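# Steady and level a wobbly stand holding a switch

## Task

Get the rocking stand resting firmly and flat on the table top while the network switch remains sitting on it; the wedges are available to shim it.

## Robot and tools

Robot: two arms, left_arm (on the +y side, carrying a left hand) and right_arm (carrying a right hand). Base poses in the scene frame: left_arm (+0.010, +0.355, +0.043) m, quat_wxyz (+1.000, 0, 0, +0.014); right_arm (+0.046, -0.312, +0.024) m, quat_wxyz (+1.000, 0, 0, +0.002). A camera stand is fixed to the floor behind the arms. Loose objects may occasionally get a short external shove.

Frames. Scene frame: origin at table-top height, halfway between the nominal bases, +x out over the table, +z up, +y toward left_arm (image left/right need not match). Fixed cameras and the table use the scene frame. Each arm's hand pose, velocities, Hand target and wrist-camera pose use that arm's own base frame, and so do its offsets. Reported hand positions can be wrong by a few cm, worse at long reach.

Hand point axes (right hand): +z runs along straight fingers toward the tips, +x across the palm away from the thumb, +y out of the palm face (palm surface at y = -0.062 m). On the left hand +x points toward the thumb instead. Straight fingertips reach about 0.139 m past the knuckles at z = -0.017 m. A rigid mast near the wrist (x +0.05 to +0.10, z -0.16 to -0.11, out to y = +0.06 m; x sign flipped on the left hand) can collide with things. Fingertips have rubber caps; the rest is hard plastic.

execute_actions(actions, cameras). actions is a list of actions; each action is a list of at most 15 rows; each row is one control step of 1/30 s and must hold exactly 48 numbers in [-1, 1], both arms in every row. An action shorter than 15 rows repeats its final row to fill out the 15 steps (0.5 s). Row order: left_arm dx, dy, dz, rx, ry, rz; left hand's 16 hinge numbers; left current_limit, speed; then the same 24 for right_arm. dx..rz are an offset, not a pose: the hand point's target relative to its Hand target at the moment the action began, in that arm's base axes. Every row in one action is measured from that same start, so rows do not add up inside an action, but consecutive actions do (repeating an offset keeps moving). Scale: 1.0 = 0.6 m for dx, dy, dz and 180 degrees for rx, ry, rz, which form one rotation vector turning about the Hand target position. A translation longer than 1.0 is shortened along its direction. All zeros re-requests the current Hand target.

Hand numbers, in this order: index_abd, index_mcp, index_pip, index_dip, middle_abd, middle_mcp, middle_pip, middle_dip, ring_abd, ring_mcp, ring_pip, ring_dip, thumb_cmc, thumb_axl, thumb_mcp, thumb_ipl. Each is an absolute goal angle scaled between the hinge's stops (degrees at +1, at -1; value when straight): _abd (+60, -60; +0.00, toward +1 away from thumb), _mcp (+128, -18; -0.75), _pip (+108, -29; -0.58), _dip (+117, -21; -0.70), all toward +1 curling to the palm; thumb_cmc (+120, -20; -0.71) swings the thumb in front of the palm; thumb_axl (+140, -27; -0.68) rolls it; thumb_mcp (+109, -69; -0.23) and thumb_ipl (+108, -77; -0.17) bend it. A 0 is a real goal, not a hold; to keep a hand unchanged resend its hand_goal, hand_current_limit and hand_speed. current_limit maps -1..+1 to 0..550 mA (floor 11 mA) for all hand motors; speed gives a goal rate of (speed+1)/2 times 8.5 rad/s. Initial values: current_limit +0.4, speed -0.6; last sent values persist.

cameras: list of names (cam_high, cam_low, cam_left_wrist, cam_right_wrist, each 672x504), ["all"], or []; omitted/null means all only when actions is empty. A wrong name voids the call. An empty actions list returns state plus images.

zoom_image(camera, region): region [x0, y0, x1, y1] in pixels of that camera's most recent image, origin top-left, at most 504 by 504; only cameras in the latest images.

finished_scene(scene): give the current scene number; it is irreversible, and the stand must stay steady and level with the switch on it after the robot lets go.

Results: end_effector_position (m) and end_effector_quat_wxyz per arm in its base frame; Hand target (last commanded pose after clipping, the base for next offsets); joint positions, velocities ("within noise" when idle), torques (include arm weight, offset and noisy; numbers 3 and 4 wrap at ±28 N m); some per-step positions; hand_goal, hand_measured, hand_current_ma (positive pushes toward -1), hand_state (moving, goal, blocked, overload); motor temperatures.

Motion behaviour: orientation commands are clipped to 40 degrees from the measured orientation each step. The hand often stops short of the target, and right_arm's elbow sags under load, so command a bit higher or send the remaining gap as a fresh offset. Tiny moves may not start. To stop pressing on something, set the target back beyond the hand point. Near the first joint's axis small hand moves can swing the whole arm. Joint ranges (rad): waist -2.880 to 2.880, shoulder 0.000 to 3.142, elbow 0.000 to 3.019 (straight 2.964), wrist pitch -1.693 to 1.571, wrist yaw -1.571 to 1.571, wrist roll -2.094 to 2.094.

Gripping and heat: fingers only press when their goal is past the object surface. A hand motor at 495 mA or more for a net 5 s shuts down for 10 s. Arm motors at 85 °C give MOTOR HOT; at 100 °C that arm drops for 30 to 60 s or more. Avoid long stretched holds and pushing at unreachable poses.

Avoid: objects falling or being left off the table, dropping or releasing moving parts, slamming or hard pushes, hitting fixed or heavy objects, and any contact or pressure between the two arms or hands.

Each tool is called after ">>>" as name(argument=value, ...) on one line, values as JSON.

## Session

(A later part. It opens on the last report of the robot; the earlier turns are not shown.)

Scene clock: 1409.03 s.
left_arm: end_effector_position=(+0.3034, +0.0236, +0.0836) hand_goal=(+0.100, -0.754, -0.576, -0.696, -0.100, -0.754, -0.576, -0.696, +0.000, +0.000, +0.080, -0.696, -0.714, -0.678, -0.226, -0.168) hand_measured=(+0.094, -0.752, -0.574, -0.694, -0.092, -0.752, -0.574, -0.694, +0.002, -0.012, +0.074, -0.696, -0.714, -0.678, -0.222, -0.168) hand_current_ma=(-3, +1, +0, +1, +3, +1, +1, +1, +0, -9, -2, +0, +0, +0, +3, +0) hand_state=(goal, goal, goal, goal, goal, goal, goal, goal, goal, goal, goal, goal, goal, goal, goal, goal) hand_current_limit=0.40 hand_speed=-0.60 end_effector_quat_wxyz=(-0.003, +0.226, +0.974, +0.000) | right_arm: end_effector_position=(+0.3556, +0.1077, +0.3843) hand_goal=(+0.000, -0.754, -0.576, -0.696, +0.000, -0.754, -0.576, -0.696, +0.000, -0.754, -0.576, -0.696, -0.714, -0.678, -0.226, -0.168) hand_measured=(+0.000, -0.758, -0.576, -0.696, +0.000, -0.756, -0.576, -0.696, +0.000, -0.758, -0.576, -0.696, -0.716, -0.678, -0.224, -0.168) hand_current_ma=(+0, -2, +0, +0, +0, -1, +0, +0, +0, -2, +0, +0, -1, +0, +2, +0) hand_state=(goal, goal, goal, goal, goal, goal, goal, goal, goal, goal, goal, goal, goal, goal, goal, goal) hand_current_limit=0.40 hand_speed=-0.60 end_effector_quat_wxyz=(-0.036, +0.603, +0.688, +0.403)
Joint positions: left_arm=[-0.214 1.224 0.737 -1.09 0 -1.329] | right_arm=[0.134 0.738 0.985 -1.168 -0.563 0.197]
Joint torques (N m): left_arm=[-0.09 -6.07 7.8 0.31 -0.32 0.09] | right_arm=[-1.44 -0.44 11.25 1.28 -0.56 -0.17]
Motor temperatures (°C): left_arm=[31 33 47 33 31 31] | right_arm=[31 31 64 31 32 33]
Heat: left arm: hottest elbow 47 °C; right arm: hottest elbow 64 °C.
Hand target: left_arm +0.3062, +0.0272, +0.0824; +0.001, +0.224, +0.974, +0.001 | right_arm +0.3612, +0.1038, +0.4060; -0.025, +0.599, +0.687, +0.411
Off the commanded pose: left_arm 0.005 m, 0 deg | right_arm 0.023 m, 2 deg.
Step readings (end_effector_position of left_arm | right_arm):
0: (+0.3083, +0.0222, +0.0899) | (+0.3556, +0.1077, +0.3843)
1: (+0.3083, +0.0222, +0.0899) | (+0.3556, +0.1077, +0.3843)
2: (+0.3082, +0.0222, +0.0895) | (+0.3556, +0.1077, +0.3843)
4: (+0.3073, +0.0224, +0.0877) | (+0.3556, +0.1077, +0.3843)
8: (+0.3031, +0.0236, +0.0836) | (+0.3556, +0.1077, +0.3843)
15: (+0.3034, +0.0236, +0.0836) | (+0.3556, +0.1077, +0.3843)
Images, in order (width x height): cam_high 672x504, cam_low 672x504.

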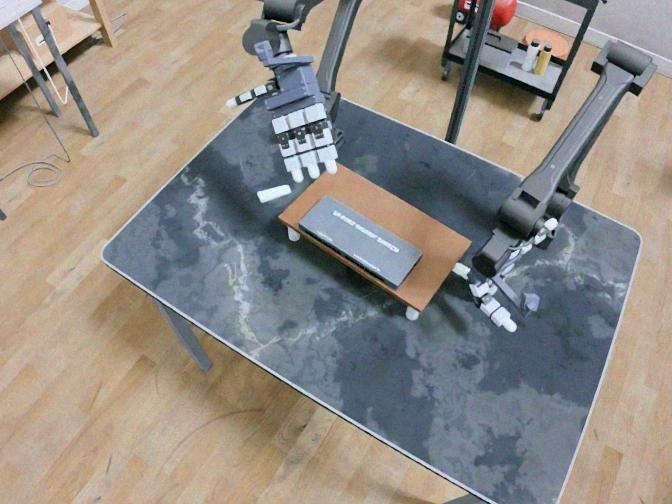

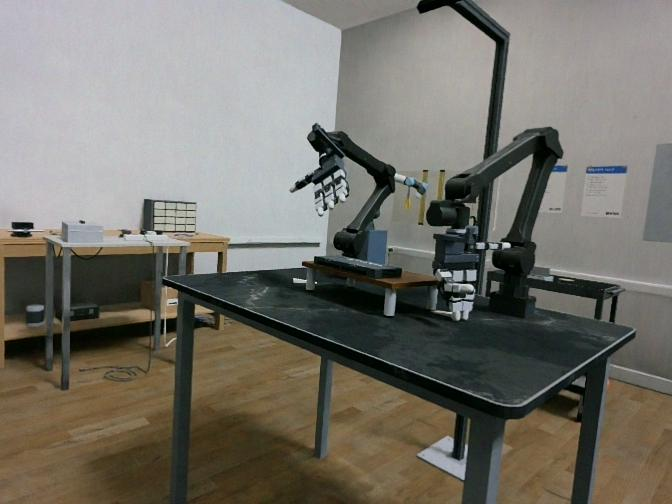

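>>> execute_actions(actions=[], cameras=["cam_left_wrist","cam_high"])

>>> zoom_image(camera="cam_left_wrist", region=[300, 60, 500, 240])

>>> zoom_image(camera="cam_high", region=[430, 220, 530, 320])

Scene clock: 1424.37 s.
left_arm: end_effector_position=(+0.3034, +0.0236, +0.0836) hand_goal=(+0.100, -0.754, -0.576, -0.696, -0.100, -0.754, -0.576, -0.696, +0.000, +0.000, +0.080, -0.696, -0.714, -0.678, -0.226, -0.168) hand_measured=(+0.094, -0.752, -0.574, -0.694, -0.092, -0.752, -0.574, -0.694, +0.002, -0.012, +0.074, -0.696, -0.714, -0.678, -0.222, -0.168) hand_current_ma=(-3, +1, +0, +1, +3, +1, +1, +1, +0, -9, -2, +0, +0, +0, +3, +0) hand_state=(goal, goal, goal, goal, goal, goal, goal, goal, goal, goal, goal, goal, goal, goal, goal, goal) hand_current_limit=0.40 hand_speed=-0.60 end_effector_quat_wxyz=(-0.003, +0.226, +0.974, +0.000) | right_arm: end_effector_position=(+0.3556, +0.1077, +0.3843) hand_goal=(+0.000, -0.754, -0.576, -0.696, +0.000, -0.754, -0.576, -0.696, +0.000, -0.754, -0.576, -0.696, -0.714, -0.678, -0.226, -0.168) hand_measured=(+0.000, -0.758, -0.576, -0.696, +0.000, -0.756, -0.576, -0.696, +0.000, -0.758, -0.576, -0.696, -0.716, -0.678, -0.224, -0.168) hand_current_ma=(+0, -2, +0, +0, +0, -1, +0, +0, +0, -2, +0, +0, -1, +0, +2, +0) hand_state=(goal, goal, goal, goal, goal, goal, goal, goal, goal, goal, goal, goal, goal, goal, goal, goal) hand_current_limit=0.40 hand_speed=-0.60 end_effector_quat_wxyz=(-0.036, +0.603, +0.688, +0.403)
Joint positions: left_arm=[-0.214 1.224 0.737 -1.09 0 -1.329] | right_arm=[0.134 0.738 0.985 -1.168 -0.563 0.197]
Joint velocities: within noise
Joint torques (N m): left_arm=[-0.09 -6.07 7.79 0.31 -0.32 0.09] | right_arm=[-1.26 -0.44 11.23 1.26 -0.56 -0.16]
Motor temperatures (°C): left_arm=[31 33 47 33 31 31] | right_arm=[31 31 64 31 32 33]
Heat: left arm: hottest elbow 47 °C; right arm: hottest elbow 64 °C.
Hand target: left_arm +0.3062, +0.0272, +0.0824; +0.001, +0.224, +0.974, +0.001 | right_arm +0.3612, +0.1038, +0.4060; -0.025, +0.599, +0.687, +0.411
Off the commanded pose: left_arm 0.005 m, 0 deg | right_arm 0.023 m, 2 deg.
Images, in order (width x height): cam_high 672x504, cam_left_wrist 672x504.

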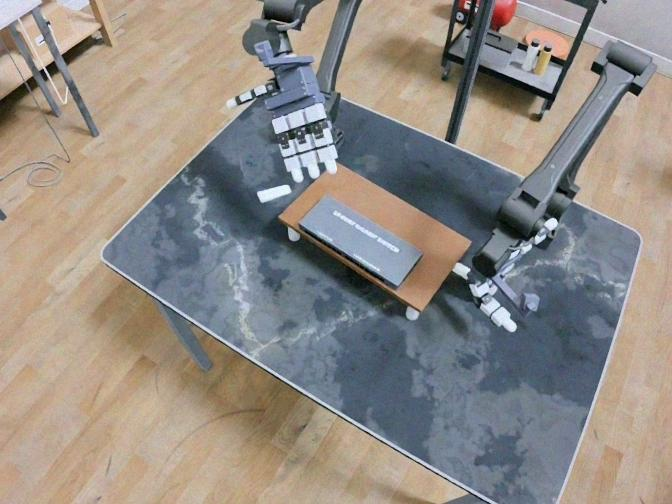

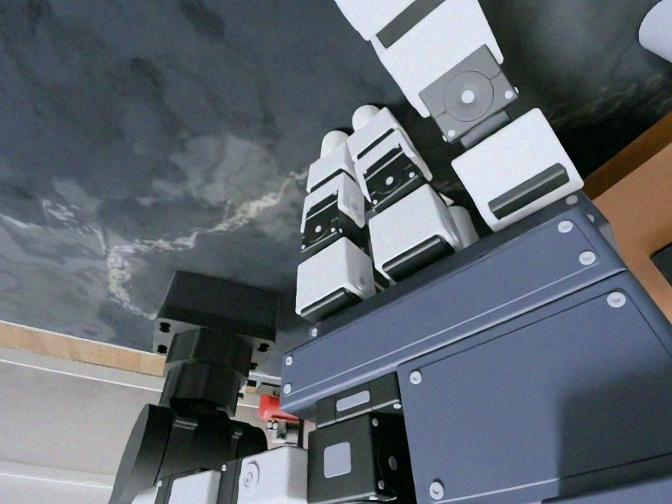

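Scaled by 2.520 from the camera's 672x504 image, which has a finer 960x720 frame.

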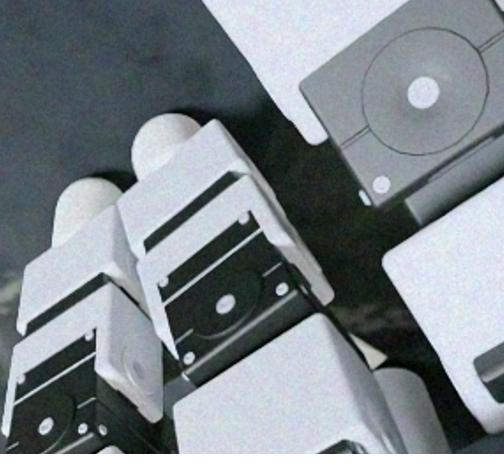

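Scaled by 5.040 from the camera's 672x504 image, which has a finer 960x720 frame.

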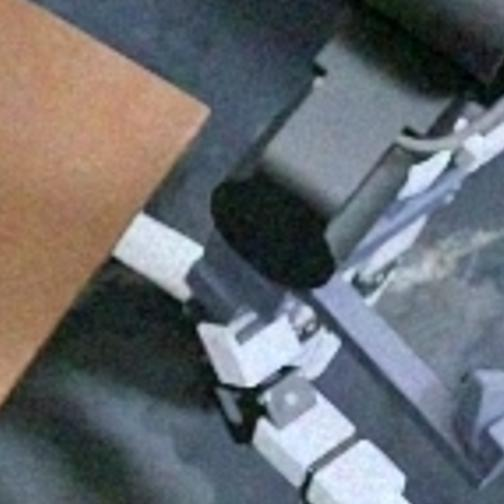

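>>> execute_actions(actions=[[[-0.0123,-0.0405,0.002,0,0,0.0,0.1,-0.754,-0.576,-0.696,-0.1,-0.754,-0.576,-0.696,0,0,0.08,-0.696,-0.714,-0.678,-0.226,-0.168,0.4,-0.6,0,0,0,0,0,0,0,-0.754,-0.576,-0.696,0,-0.754,-0.576,-0.696,0,-0.754,-0.576,-0.696,-0.714,-0.678,-0.226,-0.168,0.4,-0.6]]], cameras=["cam_low","cam_left_wrist"])

>>> zoom_image(camera="cam_low", region=[410, 270, 480, 340])

>>> zoom_image(camera="cam_left_wrist", region=[300, 60, 500, 240])

Scene clock: 1460.33 s.
left_arm: end_effector_position=(+0.2989, +0.0070, +0.0841) hand_goal=(+0.100, -0.754, -0.576, -0.696, -0.100, -0.754, -0.576, -0.696, +0.000, +0.000, +0.080, -0.696, -0.714, -0.678, -0.226, -0.168) hand_measured=(+0.092, -0.752, -0.574, -0.694, -0.094, -0.740, -0.568, -0.692, +0.002, -0.012, +0.074, -0.696, -0.714, -0.678, -0.222, -0.168) hand_current_ma=(-3, +1, +0, +1, +2, +12, +5, +2, +0, -9, -2, +0, +0, +0, +3, +0) hand_state=(goal, goal, goal, goal, goal, goal, goal, goal, goal, goal, goal, goal, goal, goal, goal, goal) hand_current_limit=0.40 hand_speed=-0.60 end_effector_quat_wxyz=(-0.003, +0.224, +0.975, +0.002) | right_arm: end_effector_position=(+0.3556, +0.1077, +0.3843) hand_goal=(+0.000, -0.754, -0.576, -0.696, +0.000, -0.754, -0.576, -0.696, +0.000, -0.754, -0.576, -0.696, -0.714, -0.678, -0.226, -0.168) hand_measured=(+0.000, -0.758, -0.576, -0.696, +0.000, -0.756, -0.576, -0.696, +0.000, -0.758, -0.576, -0.696, -0.716, -0.678, -0.224, -0.168) hand_current_ma=(+0, -2, +0, +0, +0, -1, +0, +0, +0, -2, +0, +0, -1, +0, +2, +0) hand_state=(goal, goal, goal, goal, goal, goal, goal, goal, goal, goal, goal, goal, goal, goal, goal, goal) hand_current_limit=0.40 hand_speed=-0.60 end_effector_quat_wxyz=(-0.036, +0.603, +0.688, +0.403)
Joint positions: left_arm=[-0.275 1.224 0.737 -1.09 -0.005 -1.394] | right_arm=[0.134 0.738 0.985 -1.168 -0.563 0.197]
Joint torques (N m): left_arm=[-2.32 -6.42 7.71 0.14 -0.13 -0.13] | right_arm=[-1.2 -0.44 11.22 1.26 -0.54 -0.17]
Motor temperatures (°C): left_arm=[31 33 46 33 31 31] | right_arm=[31 31 64 31 32 33]
Heat: left arm: hottest elbow 46 °C; right arm: hottest elbow 64 °C.
Hand target: left_arm +0.2988, +0.0029, +0.0836; +0.001, +0.224, +0.975, +0.001 | right_arm +0.3612, +0.1038, +0.4060; -0.025, +0.599, +0.687, +0.411
Off the commanded pose: left_arm 0.004 m, 0 deg | right_arm 0.023 m, 2 deg.
Step readings (end_effector_position of left_arm | right_arm):
0: (+0.3034, +0.0236, +0.0836) | (+0.3556, +0.1077, +0.3843)
1: (+0.3034, +0.0236, +0.0836) | (+0.3556, +0.1077, +0.3843)
2: (+0.3033, +0.0233, +0.0836) | (+0.3556, +0.1077, +0.3843)
4: (+0.3025, +0.0205, +0.0838) | (+0.3556, +0.1077, +0.3843)
8: (+0.3012, +0.0113, +0.0841) | (+0.3556, +0.1077, +0.3843)
15: (+0.2995, +0.0070, +0.0841) | (+0.3556, +0.1077, +0.3843)
Images, in order (width x height): cam_low 672x504, cam_left_wrist 672x504.

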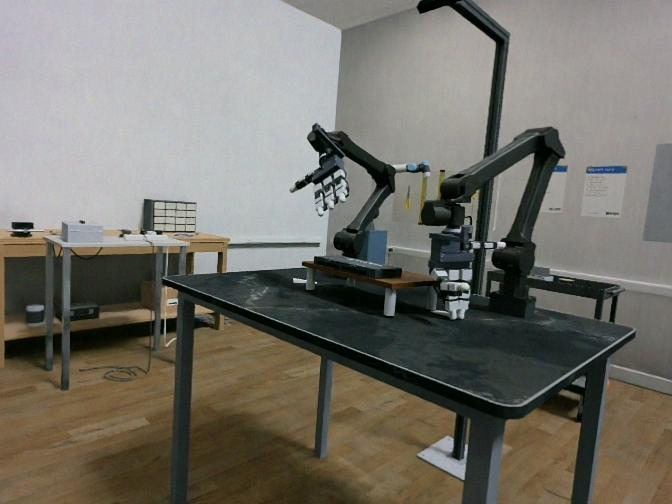

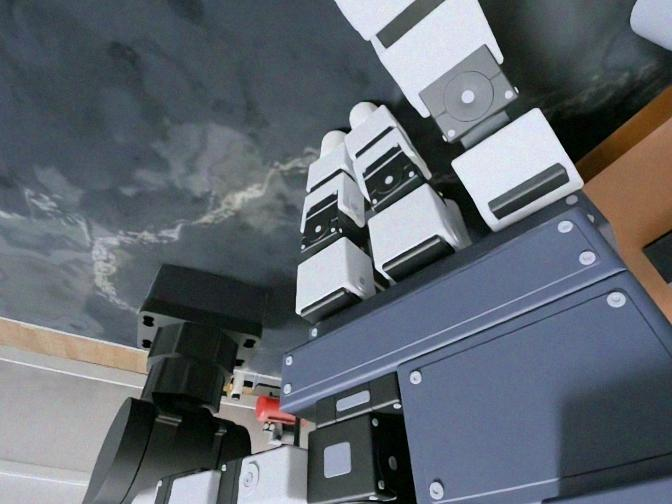

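Scaled by 7.200 from the camera's 672x504 image, which has a finer 960x720 frame.

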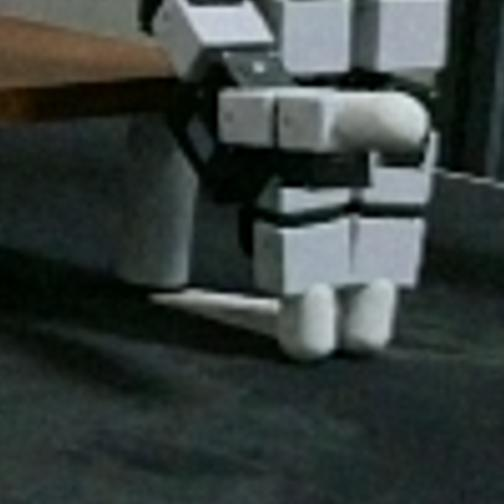

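Scaled by 2.520 from the camera's 672x504 image, which has a finer 960x720 frame.

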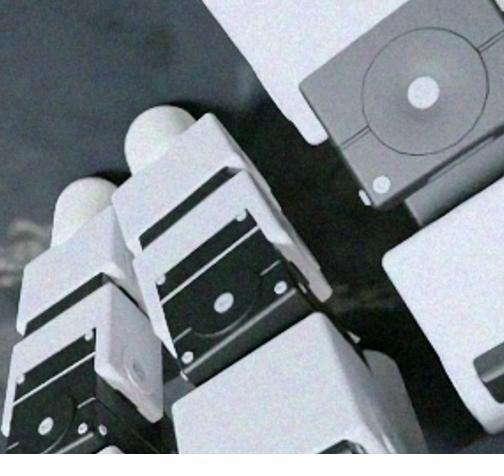

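>>> execute_actions(actions=[[[-0.0143,0.036,0.006,0,0,0.017,0.1,-0.754,-0.576,-0.696,-0.1,-0.754,-0.576,-0.696,0,0,0.08,-0.696,-0.714,-0.678,-0.226,-0.168,0.4,-0.6,0,0,0,0,0,0,0,-0.754,-0.576,-0.696,0,-0.754,-0.576,-0.696,0,-0.754,-0.576,-0.696,-0.714,-0.678,-0.226,-0.168,0.4,-0.6]]], cameras=["cam_low","cam_left_wrist"])

>>> zoom_image(camera="cam_low", region=[410, 270, 480, 340])

Scene clock: 1488.90 s.
left_arm: end_effector_position=(+0.2925, +0.0208, +0.0840) hand_goal=(+0.100, -0.754, -0.576, -0.696, -0.100, -0.754, -0.576, -0.696, +0.000, +0.000, +0.080, -0.696, -0.714, -0.678, -0.226, -0.168) hand_measured=(+0.094, -0.752, -0.574, -0.694, -0.090, -0.754, -0.576, -0.694, +0.002, -0.012, +0.074, -0.696, -0.714, -0.678, -0.222, -0.168) hand_current_ma=(-2, +1, +0, +1, +5, +0, +0, +0, +0, -9, -2, +0, +0, +0, +3, +0) hand_state=(goal, goal, goal, goal, goal, goal, goal, goal, goal, goal, goal, goal, goal, goal, goal, goal) hand_current_limit=0.40 hand_speed=-0.60 end_effector_quat_wxyz=(-0.001, +0.203, +0.979, +0.001) | right_arm: end_effector_position=(+0.3556, +0.1077, +0.3843) hand_goal=(+0.000, -0.754, -0.576, -0.696, +0.000, -0.754, -0.576, -0.696, +0.000, -0.754, -0.576, -0.696, -0.714, -0.678, -0.226, -0.168) hand_measured=(+0.000, -0.758, -0.576, -0.696, +0.000, -0.756, -0.576, -0.696, +0.000, -0.758, -0.576, -0.696, -0.716, -0.678, -0.224, -0.168) hand_current_ma=(+0, -2, +0, +0, +0, -1, +0, +0, +0, -2, +0, +0, -1, +0, +2, +0) hand_state=(goal, goal, goal, goal, goal, goal, goal, goal, goal, goal, goal, goal, goal, goal, goal, goal) hand_current_limit=0.40 hand_speed=-0.60 end_effector_quat_wxyz=(-0.036, +0.603, +0.688, +0.403)
Joint positions: left_arm=[-0.232 1.204 0.722 -1.091 -0.002 -1.395] | right_arm=[0.134 0.738 0.985 -1.168 -0.563 0.197]
Joint torques (N m): left_arm=[-0.26 -7.12 7.77 -0.42 -0.25 0] | right_arm=[-1.44 -0.44 11.25 1.24 -0.55 -0.17]
Motor temperatures (°C): left_arm=[31 33 46 33 31 31] | right_arm=[31 31 64 31 32 33]
Heat: left arm: hottest elbow 46 °C; right arm: hottest elbow 64 °C.
Hand target: left_arm +0.2903, +0.0245, +0.0873; +0.001, +0.198, +0.980, +0.001 | right_arm +0.3612, +0.1038, +0.4060; -0.025, +0.599, +0.687, +0.411
Off the commanded pose: left_arm 0.005 m, 1 deg | right_arm 0.023 m, 2 deg.
Step readings (end_effector_position of left_arm | right_arm):
0: (+0.2989, +0.0071, +0.0841) | (+0.3556, +0.1077, +0.3843)
1: (+0.2989, +0.0071, +0.0841) | (+0.3556, +0.1077, +0.3843)
2: (+0.2985, +0.0071, +0.0838) | (+0.3556, +0.1077, +0.3843)
4: (+0.2977, +0.0095, +0.0839) | (+0.3556, +0.1077, +0.3843)
8: (+0.2944, +0.0170, +0.0841) | (+0.3556, +0.1077, +0.3843)
15: (+0.2925, +0.0207, +0.0840) | (+0.3556, +0.1077, +0.3843)
Images, in order (width x height): cam_low 672x504, cam_left_wrist 672x504.

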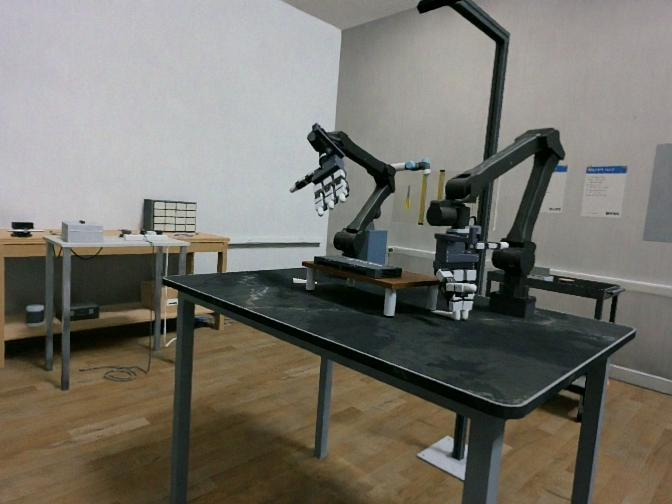

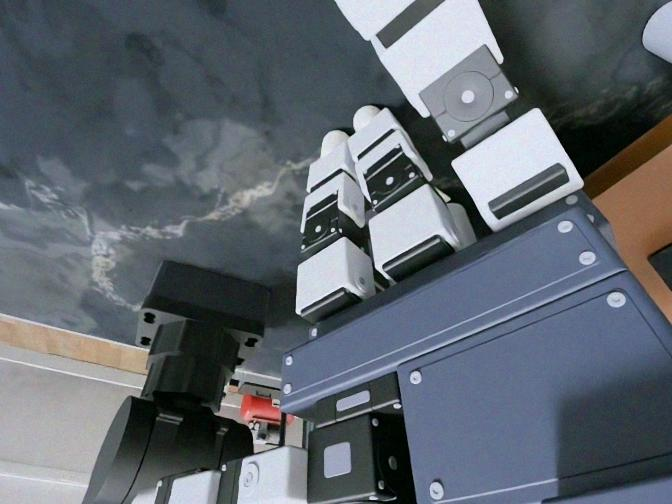

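Scaled by 7.200 from the camera's 672x504 image, which has a finer 960x720 frame.

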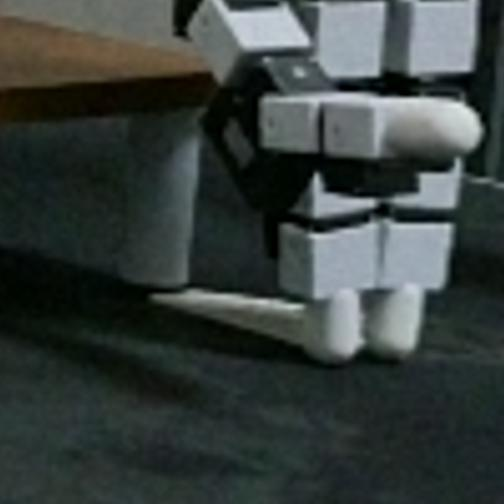

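>>> execute_actions(actions=[[[-0.0135,0.005,-0.005,0,0,0.0,0.1,-0.754,-0.576,-0.696,-0.1,-0.754,-0.576,-0.696,0,0,0.08,-0.696,-0.714,-0.678,-0.226,-0.168,0.4,-0.6,0,0,0,0,0,0,0,-0.754,-0.576,-0.696,0,-0.754,-0.576,-0.696,0,-0.754,-0.576,-0.696,-0.714,-0.678,-0.226,-0.168,0.4,-0.6]]], cameras=["cam_low","cam_left_wrist"])

>>> zoom_image(camera="cam_low", region=[410, 270, 480, 340])

Scene clock: 1502.30 s.
left_arm: end_effector_position=(+0.2855, +0.0232, +0.0838) hand_goal=(+0.100, -0.754, -0.576, -0.696, -0.100, -0.754, -0.576, -0.696, +0.000, +0.000, +0.080, -0.696, -0.714, -0.678, -0.226, -0.168) hand_measured=(+0.096, -0.752, -0.574, -0.694, -0.088, -0.754, -0.576, -0.694, +0.002, -0.012, +0.074, -0.696, -0.714, -0.678, -0.222, -0.168) hand_current_ma=(-1, +1, +0, +1, +7, +0, +0, +0, +0, -9, -2, +0, +0, +0, +3, +0) hand_state=(goal, goal, goal, goal, goal, goal, goal, goal, goal, goal, goal, goal, goal, goal, goal, goal) hand_current_limit=0.40 hand_speed=-0.60 end_effector_quat_wxyz=(+0.002, +0.201, +0.979, +0.001) | right_arm: end_effector_position=(+0.3556, +0.1077, +0.3843) hand_goal=(+0.000, -0.754, -0.576, -0.696, +0.000, -0.754, -0.576, -0.696, +0.000, -0.754, -0.576, -0.696, -0.714, -0.678, -0.226, -0.168) hand_measured=(+0.000, -0.758, -0.576, -0.696, +0.000, -0.756, -0.576, -0.696, +0.000, -0.758, -0.576, -0.696, -0.716, -0.678, -0.224, -0.168) hand_current_ma=(+0, -2, +0, +0, +0, -1, +0, +0, +0, -2, +0, +0, -1, +0, +2, +0) hand_state=(goal, goal, goal, goal, goal, goal, goal, goal, goal, goal, goal, goal, goal, goal, goal, goal) hand_current_limit=0.40 hand_speed=-0.60 end_effector_quat_wxyz=(-0.036, +0.603, +0.688, +0.403)
Joint positions: left_arm=[-0.23 1.179 0.702 -1.091 -0.002 -1.395] | right_arm=[0.134 0.738 0.985 -1.168 -0.563 0.197]
Joint torques (N m): left_arm=[-0.09 -6.53 7.39 -0.25 -0.25 0.05] | right_arm=[-1.32 -0.44 11.22 1.28 -0.56 -0.18]
Motor temperatures (°C): left_arm=[31 33 45 33 31 31] | right_arm=[31 31 65 31 32 33]
Heat: left arm: hottest elbow 45 °C; right arm: hottest elbow 65 °C.
Hand target: left_arm +0.2821, +0.0275, +0.0842; +0.001, +0.198, +0.980, +0.001 | right_arm +0.3612, +0.1038, +0.4060; -0.025, +0.599, +0.687, +0.411
Off the commanded pose: left_arm 0.005 m, 0 deg | right_arm 0.023 m, 2 deg.
Step readings (end_effector_position of left_arm | right_arm):
0: (+0.2925, +0.0208, +0.0840) | (+0.3556, +0.1077, +0.3843)
1: (+0.2923, +0.0209, +0.0839) | (+0.3556, +0.1077, +0.3843)
2: (+0.2919, +0.0211, +0.0837) | (+0.3556, +0.1077, +0.3843)
4: (+0.2901, +0.0218, +0.0837) | (+0.3556, +0.1077, +0.3843)
8: (+0.2863, +0.0230, +0.0838) | (+0.3556, +0.1077, +0.3843)
15: (+0.2855, +0.0232, +0.0838) | (+0.3556, +0.1077, +0.3843)
Images, in order (width x height): cam_low 672x504, cam_left_wrist 672x504.

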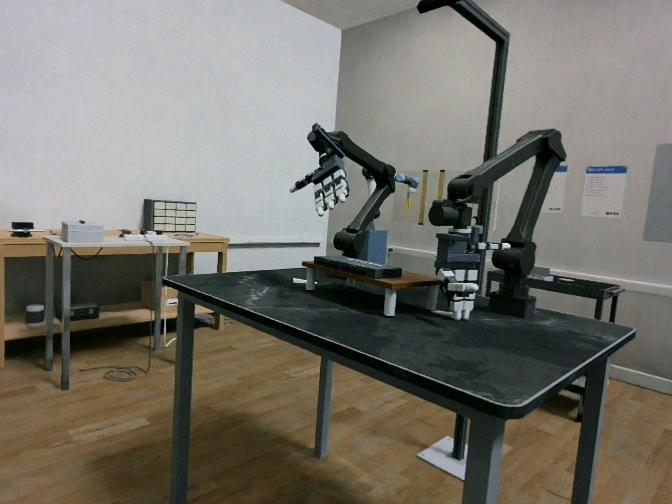

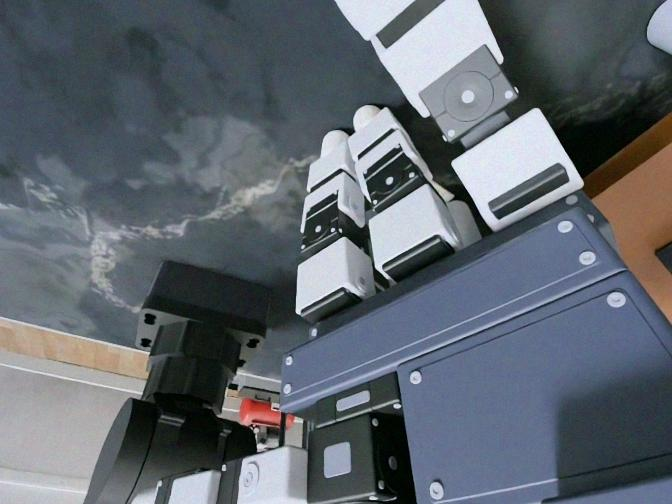

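Scaled by 7.200 from the camera's 672x504 image, which has a finer 960x720 frame.

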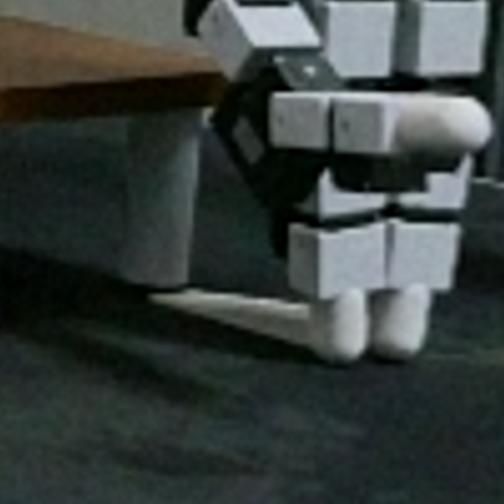

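>>> execute_actions(actions=[[[-0.0127,-0.044,0.0,0,0,0.0,0.1,-0.754,-0.576,-0.696,-0.1,-0.754,-0.576,-0.696,0,0,0.08,-0.696,-0.714,-0.678,-0.226,-0.168,0.4,-0.6,0,0,0,0,0,0,0,-0.754,-0.576,-0.696,0,-0.754,-0.576,-0.696,0,-0.754,-0.576,-0.696,-0.714,-0.678,-0.226,-0.168,0.4,-0.6]]], cameras=["cam_low","cam_left_wrist"])

>>> zoom_image(camera="cam_low", region=[410, 270, 480, 340])

Scene clock: 1516.50 s.
left_arm: end_effector_position=(+0.2788, +0.0053, +0.0836) hand_goal=(+0.100, -0.754, -0.576, -0.696, -0.100, -0.754, -0.576, -0.696, +0.000, +0.000, +0.080, -0.696, -0.714, -0.678, -0.226, -0.168) hand_measured=(+0.096, -0.752, -0.574, -0.694, -0.090, -0.730, -0.560, -0.688, +0.002, -0.012, +0.074, -0.696, -0.714, -0.678, -0.222, -0.168) hand_current_ma=(-1, +1, +0, +1, +5, +29, +13, +5, +0, -9, -2, +0, +0, +0, +3, +0) hand_state=(goal, goal, goal, goal, goal, blocked, goal, goal, goal, goal, goal, goal, goal, goal, goal, goal) hand_current_limit=0.40 hand_speed=-0.60 end_effector_quat_wxyz=(+0.001, +0.197, +0.980, +0.003) | right_arm: end_effector_position=(+0.3556, +0.1077, +0.3843) hand_goal=(+0.000, -0.754, -0.576, -0.696, +0.000, -0.754, -0.576, -0.696, +0.000, -0.754, -0.576, -0.696, -0.714, -0.678, -0.226, -0.168) hand_measured=(+0.000, -0.758, -0.576, -0.696, +0.000, -0.756, -0.576, -0.696, +0.000, -0.758, -0.576, -0.696, -0.716, -0.678, -0.224, -0.168) hand_current_ma=(+0, -2, +0, +0, +0, -1, +0, +0, +0, -2, +0, +0, -1, +0, +2, +0) hand_state=(goal, goal, goal, goal, goal, goal, goal, goal, goal, goal, goal, goal, goal, goal, goal, goal) hand_current_limit=0.40 hand_speed=-0.60 end_effector_quat_wxyz=(-0.036, +0.603, +0.688, +0.403)
Joint positions: left_arm=[-0.3 1.179 0.7 -1.091 -0.007 -1.475] | right_arm=[0.134 0.738 0.985 -1.168 -0.563 0.197]
Joint torques (N m): left_arm=[-2.67 -6.48 7.47 -0.29 -0.07 -0.14] | right_arm=[-1.2 -0.38 11.25 1.29 -0.56 -0.18]
Motor temperatures (°C): left_arm=[31 33 46 33 31 31] | right_arm=[31 31 65 31 32 33]
Heat: left arm: hottest elbow 46 °C; right arm: hottest elbow 65 °C.
Hand target: left_arm +0.2745, +0.0011, +0.0842; +0.001, +0.199, +0.980, +0.001 | right_arm +0.3612, +0.1038, +0.4060; -0.025, +0.599, +0.687, +0.411
Off the commanded pose: left_arm 0.006 m, 0 deg | right_arm 0.023 m, 2 deg.
Step readings (end_effector_position of left_arm | right_arm):
0: (+0.2855, +0.0232, +0.0838) | (+0.3556, +0.1077, +0.3843)
1: (+0.2855, +0.0232, +0.0838) | (+0.3556, +0.1077, +0.3843)
2: (+0.2852, +0.0228, +0.0838) | (+0.3556, +0.1077, +0.3843)
4: (+0.2843, +0.0192, +0.0838) | (+0.3556, +0.1077, +0.3843)
8: (+0.2817, +0.0085, +0.0834) | (+0.3556, +0.1077, +0.3843)
15: (+0.2795, +0.0052, +0.0836) | (+0.3556, +0.1077, +0.3843)
Images, in order (width x height): cam_low 672x504, cam_left_wrist 672x504.

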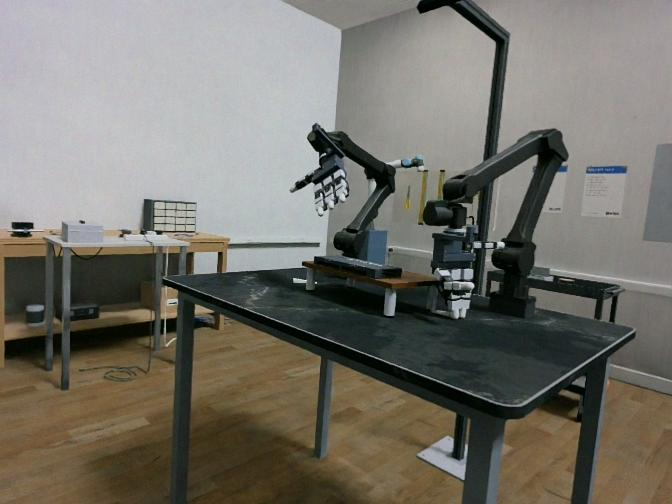

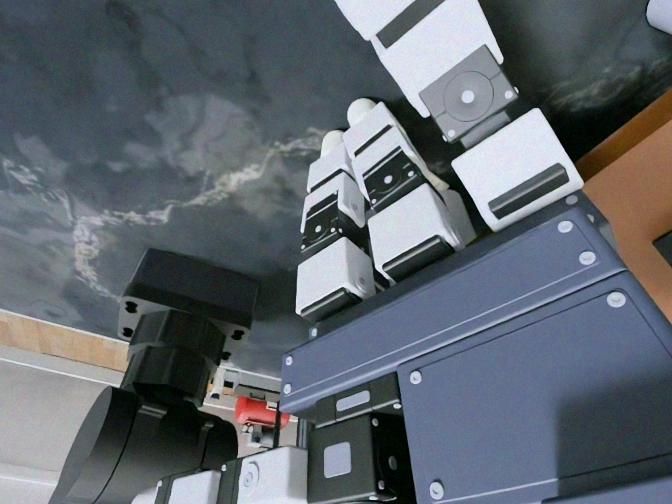

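Scaled by 7.200 from the camera's 672x504 image, which has a finer 960x720 frame.

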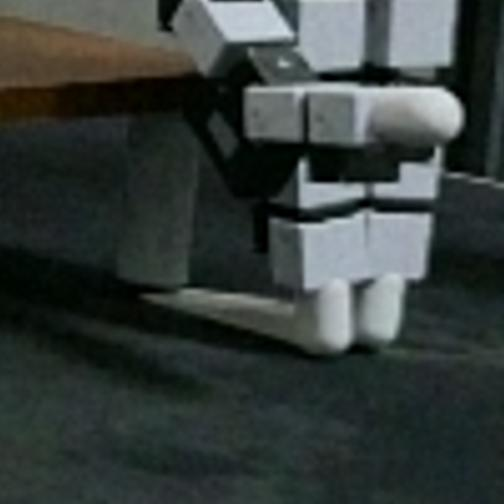

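>>> execute_actions(actions=[[[-0.0075,-0.02,0.0,0,0,0.0,0.1,-0.754,-0.576,-0.696,-0.1,-0.754,-0.576,-0.696,0,0,0.08,-0.696,-0.714,-0.678,-0.226,-0.168,0.4,-0.6,0,0,0,0,0,0,0,-0.754,-0.576,-0.696,0,-0.754,-0.576,-0.696,0,-0.754,-0.576,-0.696,-0.714,-0.678,-0.226,-0.168,0.4,-0.6]]], cameras=["cam_low","cam_high"])

>>> zoom_image(camera="cam_low", region=[410, 270, 480, 340])

Scene clock: 1534.20 s.
left_arm: end_effector_position=(+0.2747, -0.0069, +0.0837) hand_goal=(+0.100, -0.754, -0.576, -0.696, -0.100, -0.754, -0.576, -0.696, +0.000, +0.000, +0.080, -0.696, -0.714, -0.678, -0.226, -0.168) hand_measured=(+0.096, -0.752, -0.574, -0.694, -0.090, -0.730, -0.560, -0.688, +0.002, -0.012, +0.074, -0.696, -0.714, -0.678, -0.222, -0.168) hand_current_ma=(-1, +1, +0, +1, +5, +29, +13, +5, +0, -9, -2, +0, +0, +0, +3, +0) hand_state=(goal, goal, goal, goal, goal, blocked, goal, goal, goal, goal, goal, goal, goal, goal, goal, goal) hand_current_limit=0.40 hand_speed=-0.60 end_effector_quat_wxyz=(+0.001, +0.196, +0.981, +0.004) | right_arm: end_effector_position=(+0.3556, +0.1077, +0.3843) hand_goal=(+0.000, -0.754, -0.576, -0.696, +0.000, -0.754, -0.576, -0.696, +0.000, -0.754, -0.576, -0.696, -0.714, -0.678, -0.226, -0.168) hand_measured=(+0.000, -0.758, -0.576, -0.696, +0.000, -0.756, -0.576, -0.696, +0.000, -0.758, -0.576, -0.696, -0.716, -0.678, -0.224, -0.168) hand_current_ma=(+0, -2, +0, +0, +0, -1, +0, +0, +0, -2, +0, +0, -1, +0, +2, +0) hand_state=(goal, goal, goal, goal, goal, goal, goal, goal, goal, goal, goal, goal, goal, goal, goal, goal) hand_current_limit=0.40 hand_speed=-0.60 end_effector_quat_wxyz=(-0.036, +0.603, +0.688, +0.403)
Joint positions: left_arm=[-0.347 1.179 0.7 -1.091 -0.008 -1.522] | right_arm=[0.134 0.738 0.985 -1.168 -0.563 0.197]
Joint torques (N m): left_arm=[-2.61 -6.53 7.43 -0.31 -0.02 -0.17] | right_arm=[-1.32 -0.44 11.25 1.25 -0.55 -0.17]
Motor temperatures (°C): left_arm=[31 33 45 33 31 31] | right_arm=[31 31 65 31 32 33]
Heat: left arm: hottest elbow 45 °C; right arm: hottest elbow 65 °C.
Hand target: left_arm +0.2700, -0.0109, +0.0842; +0.001, +0.198, +0.980, +0.001 | right_arm +0.3612, +0.1038, +0.4060; -0.025, +0.599, +0.687, +0.411
Off the commanded pose: left_arm 0.006 m, 0 deg | right_arm 0.023 m, 2 deg.
Step readings (end_effector_position of left_arm | right_arm):
0: (+0.2787, +0.0053, +0.0836) | (+0.3556, +0.1077, +0.3843)
1: (+0.2787, +0.0052, +0.0836) | (+0.3556, +0.1077, +0.3843)
2: (+0.2785, +0.0047, +0.0836) | (+0.3556, +0.1077, +0.3843)
4: (+0.2777, +0.0016, +0.0837) | (+0.3556, +0.1077, +0.3843)
8: (+0.2763, -0.0055, +0.0837) | (+0.3556, +0.1077, +0.3843)
15: (+0.2751, -0.0069, +0.0837) | (+0.3556, +0.1077, +0.3843)
Images, in order (width x height): cam_high 672x504, cam_low 672x504.

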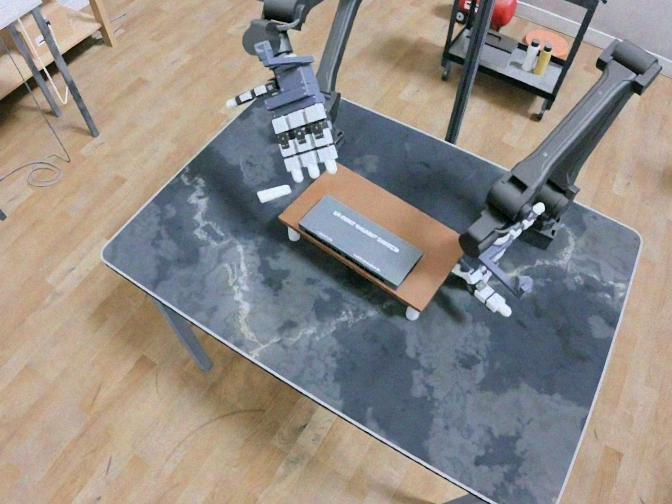

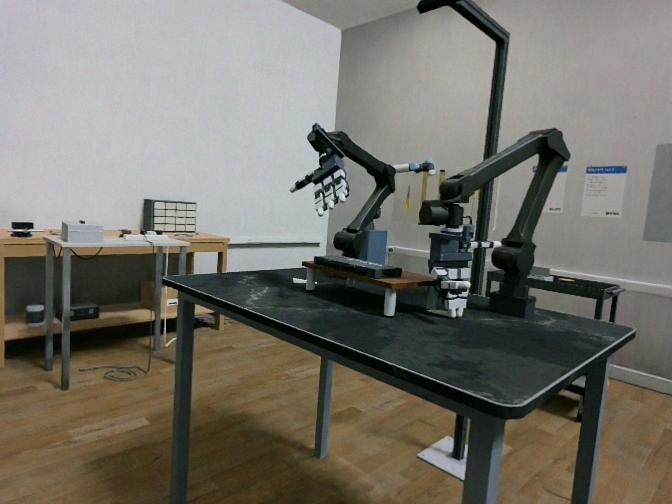

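Scaled by 7.200 from the camera's 672x504 image, which has a finer 960x720 frame.

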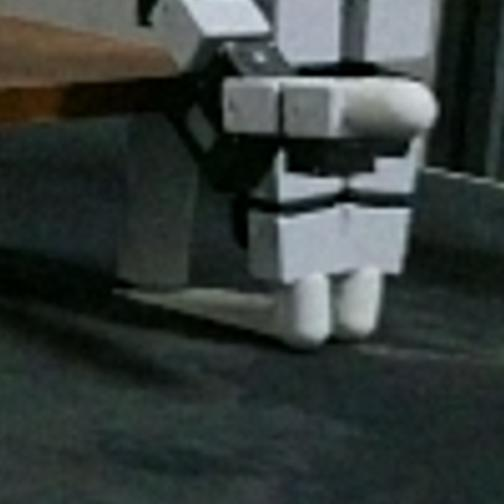

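>>> execute_actions(actions=[[[-0.0075,-0.02,0.0,0,0,0.0,0.1,-0.754,-0.576,-0.696,-0.1,-0.754,-0.576,-0.696,0,0,0.08,-0.696,-0.714,-0.678,-0.226,-0.168,0.4,-0.6,0,0,0,0,0,0,0,-0.754,-0.576,-0.696,0,-0.754,-0.576,-0.696,0,-0.754,-0.576,-0.696,-0.714,-0.678,-0.226,-0.168,0.4,-0.6]]], cameras=["cam_low","cam_high"])

>>> zoom_image(camera="cam_low", region=[410, 270, 480, 340])

Scene clock: 1548.47 s.
left_arm: end_effector_position=(+0.2701, -0.0191, +0.0837) hand_goal=(+0.100, -0.754, -0.576, -0.696, -0.100, -0.754, -0.576, -0.696, +0.000, +0.000, +0.080, -0.696, -0.714, -0.678, -0.226, -0.168) hand_measured=(+0.096, -0.752, -0.574, -0.694, -0.090, -0.730, -0.560, -0.688, +0.002, -0.012, +0.074, -0.696, -0.714, -0.678, -0.222, -0.168) hand_current_ma=(-1, +1, +0, +1, +5, +29, +13, +5, +0, -9, -2, +0, +0, +0, +3, +0) hand_state=(goal, goal, goal, goal, goal, blocked, goal, goal, goal, goal, goal, goal, goal, goal, goal, goal) hand_current_limit=0.40 hand_speed=-0.60 end_effector_quat_wxyz=(+0.002, +0.197, +0.980, +0.004) | right_arm: end_effector_position=(+0.3556, +0.1077, +0.3843) hand_goal=(+0.000, -0.754, -0.576, -0.696, +0.000, -0.754, -0.576, -0.696, +0.000, -0.754, -0.576, -0.696, -0.714, -0.678, -0.226, -0.168) hand_measured=(+0.000, -0.758, -0.576, -0.696, +0.000, -0.756, -0.576, -0.696, +0.000, -0.758, -0.576, -0.696, -0.716, -0.678, -0.224, -0.168) hand_current_ma=(+0, -2, +0, +0, +0, -1, +0, +0, +0, -2, +0, +0, -1, +0, +2, +0) hand_state=(goal, goal, goal, goal, goal, goal, goal, goal, goal, goal, goal, goal, goal, goal, goal, goal) hand_current_limit=0.40 hand_speed=-0.60 end_effector_quat_wxyz=(-0.036, +0.603, +0.688, +0.403)
Joint positions: left_arm=[-0.394 1.179 0.7 -1.091 -0.008 -1.569] | right_arm=[0.134 0.738 0.985 -1.168 -0.563 0.197]
Joint torques (N m): left_arm=[-2.61 -6.42 7.49 -0.31 -0.02 -0.12] | right_arm=[-1.32 -0.32 11.23 1.26 -0.56 -0.18]
Motor temperatures (°C): left_arm=[31 33 45 33 31 31] | right_arm=[31 31 65 31 32 33]
Heat: left arm: hottest elbow 45 °C; right arm: hottest elbow 65 °C.
Hand target: left_arm +0.2655, -0.0229, +0.0842; +0.001, +0.198, +0.980, +0.001 | right_arm +0.3612, +0.1038, +0.4060; -0.025, +0.599, +0.687, +0.411
Off the commanded pose: left_arm 0.006 m, 0 deg | right_arm 0.023 m, 2 deg.
Step readings (end_effector_position of left_arm | right_arm):
0: (+0.2747, -0.0069, +0.0837) | (+0.3556, +0.1077, +0.3843)
1: (+0.2746, -0.0070, +0.0837) | (+0.3556, +0.1077, +0.3843)
2: (+0.2744, -0.0075, +0.0837) | (+0.3556, +0.1077, +0.3843)
4: (+0.2735, -0.0107, +0.0837) | (+0.3556, +0.1077, +0.3843)
8: (+0.2717, -0.0177, +0.0837) | (+0.3556, +0.1077, +0.3843)
15: (+0.2704, -0.0192, +0.0837) | (+0.3556, +0.1077, +0.3843)
Images, in order (width x height): cam_high 672x504, cam_low 672x504.

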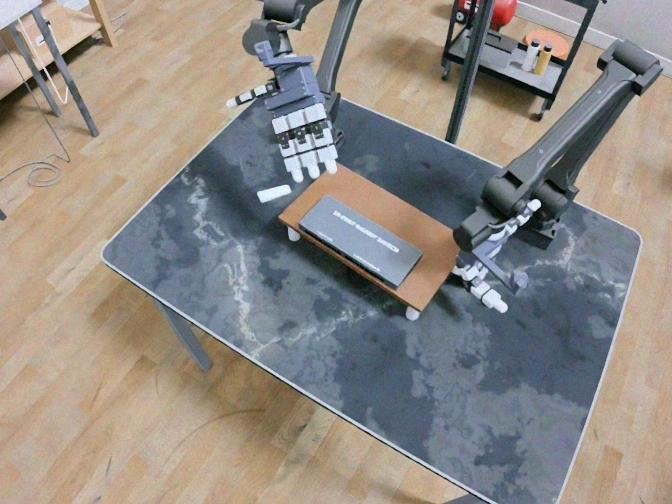

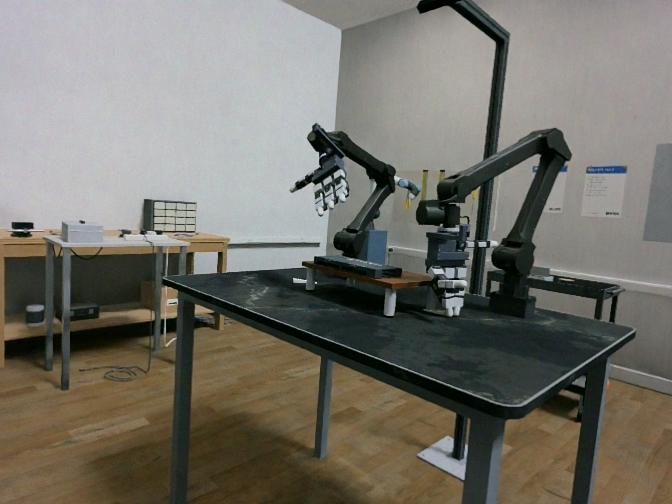

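Scaled by 7.200 from the camera's 672x504 image, which has a finer 960x720 frame.

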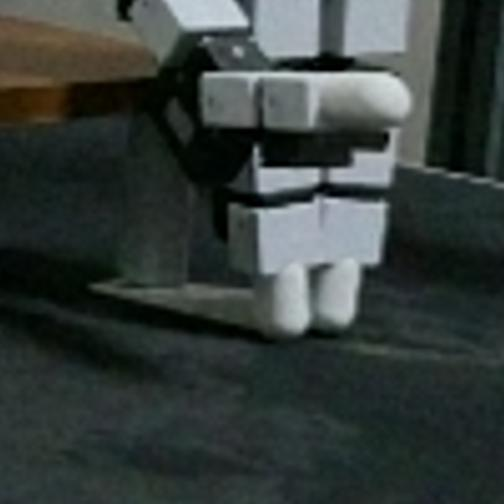

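>>> execute_actions(actions=[[[-0.0045,-0.012,0.0,0,0,0.0,0.1,-0.754,-0.576,-0.696,-0.1,-0.754,-0.576,-0.696,0,0,0.08,-0.696,-0.714,-0.678,-0.226,-0.168,0.4,-0.6,0,0,0,0,0,0,0,-0.754,-0.576,-0.696,0,-0.754,-0.576,-0.696,0,-0.754,-0.576,-0.696,-0.714,-0.678,-0.226,-0.168,0.4,-0.6]]], cameras=["cam_low","cam_high"])

>>> zoom_image(camera="cam_low", region=[410, 270, 480, 340])

Scene clock: 1556.40 s.
left_arm: end_effector_position=(+0.2674, -0.0250, +0.0839) hand_goal=(+0.100, -0.754, -0.576, -0.696, -0.100, -0.754, -0.576, -0.696, +0.000, +0.000, +0.080, -0.696, -0.714, -0.678, -0.226, -0.168) hand_measured=(+0.096, -0.752, -0.574, -0.694, -0.090, -0.728, -0.560, -0.688, +0.002, -0.012, +0.074, -0.696, -0.714, -0.678, -0.222, -0.168) hand_current_ma=(-1, +1, +0, +1, +5, +29, +13, +5, +0, -9, -2, +0, +0, +0, +3, +0) hand_state=(goal, goal, goal, goal, goal, blocked, goal, goal, goal, goal, goal, goal, goal, goal, goal, goal) hand_current_limit=0.40 hand_speed=-0.60 end_effector_quat_wxyz=(+0.002, +0.196, +0.981, +0.005) | right_arm: end_effector_position=(+0.3556, +0.1077, +0.3843) hand_goal=(+0.000, -0.754, -0.576, -0.696, +0.000, -0.754, -0.576, -0.696, +0.000, -0.754, -0.576, -0.696, -0.714, -0.678, -0.226, -0.168) hand_measured=(+0.000, -0.758, -0.576, -0.696, +0.000, -0.756, -0.576, -0.696, +0.000, -0.758, -0.576, -0.696, -0.716, -0.678, -0.224, -0.168) hand_current_ma=(+0, -2, +0, +0, +0, -1, +0, +0, +0, -2, +0, +0, -1, +0, +2, +0) hand_state=(goal, goal, goal, goal, goal, goal, goal, goal, goal, goal, goal, goal, goal, goal, goal, goal) hand_current_limit=0.40 hand_speed=-0.60 end_effector_quat_wxyz=(-0.036, +0.603, +0.688, +0.403)
Joint positions: left_arm=[-0.418 1.179 0.7 -1.091 -0.01 -1.594] | right_arm=[0.134 0.738 0.985 -1.168 -0.563 0.197]
Joint torques (N m): left_arm=[-2.9 -6.3 7.58 -0.31 0.06 -0.15] | right_arm=[-1.38 -0.38 11.23 1.25 -0.55 -0.16]
Motor temperatures (°C): left_arm=[31 33 45 33 31 31] | right_arm=[31 31 65 31 32 33]
Heat: left arm: hottest elbow 45 °C; right arm: hottest elbow 65 °C.
Hand target: left_arm +0.2628, -0.0301, +0.0842; +0.001, +0.198, +0.980, +0.001 | right_arm +0.3612, +0.1038, +0.4060; -0.025, +0.599, +0.687, +0.411
Off the commanded pose: left_arm 0.007 m, 1 deg | right_arm 0.023 m, 2 deg.
Step readings (end_effector_position of left_arm | right_arm):
0: (+0.2700, -0.0191, +0.0837) | (+0.3556, +0.1077, +0.3843)
1: (+0.2700, -0.0191, +0.0837) | (+0.3556, +0.1077, +0.3843)
2: (+0.2698, -0.0194, +0.0837) | (+0.3556, +0.1077, +0.3843)
4: (+0.2692, -0.0213, +0.0837) | (+0.3556, +0.1077, +0.3843)
8: (+0.2681, -0.0251, +0.0838) | (+0.3556, +0.1077, +0.3843)
15: (+0.2675, -0.0250, +0.0839) | (+0.3556, +0.1077, +0.3843)
Images, in order (width x height): cam_high 672x504, cam_low 672x504.

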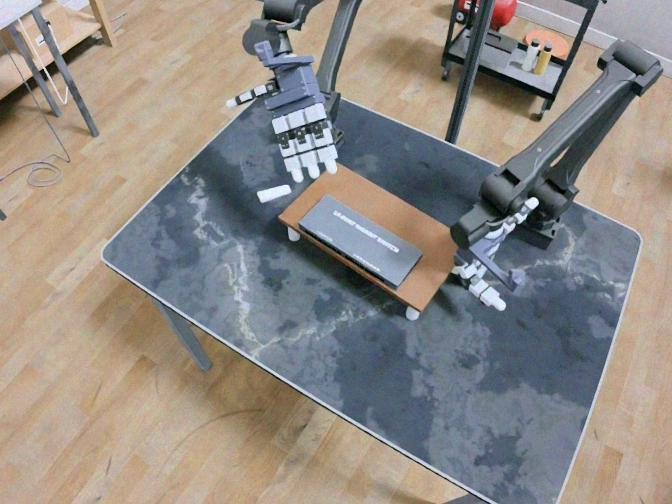

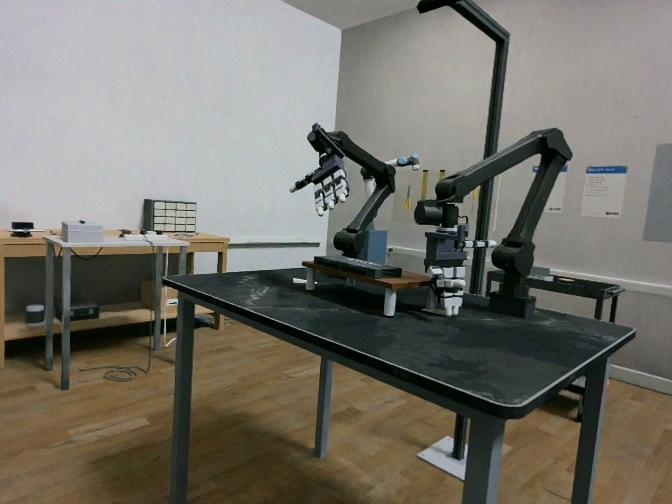

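Scaled by 7.200 from the camera's 672x504 image, which has a finer 960x720 frame.

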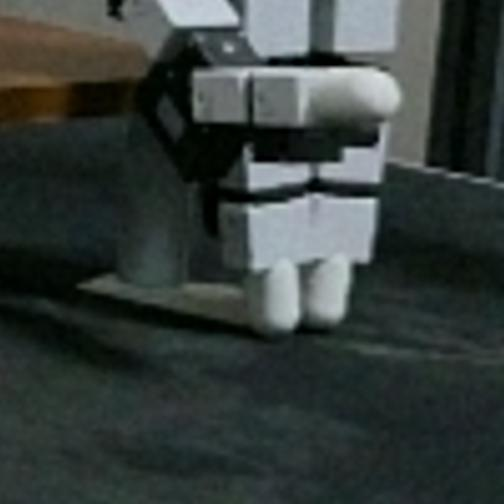

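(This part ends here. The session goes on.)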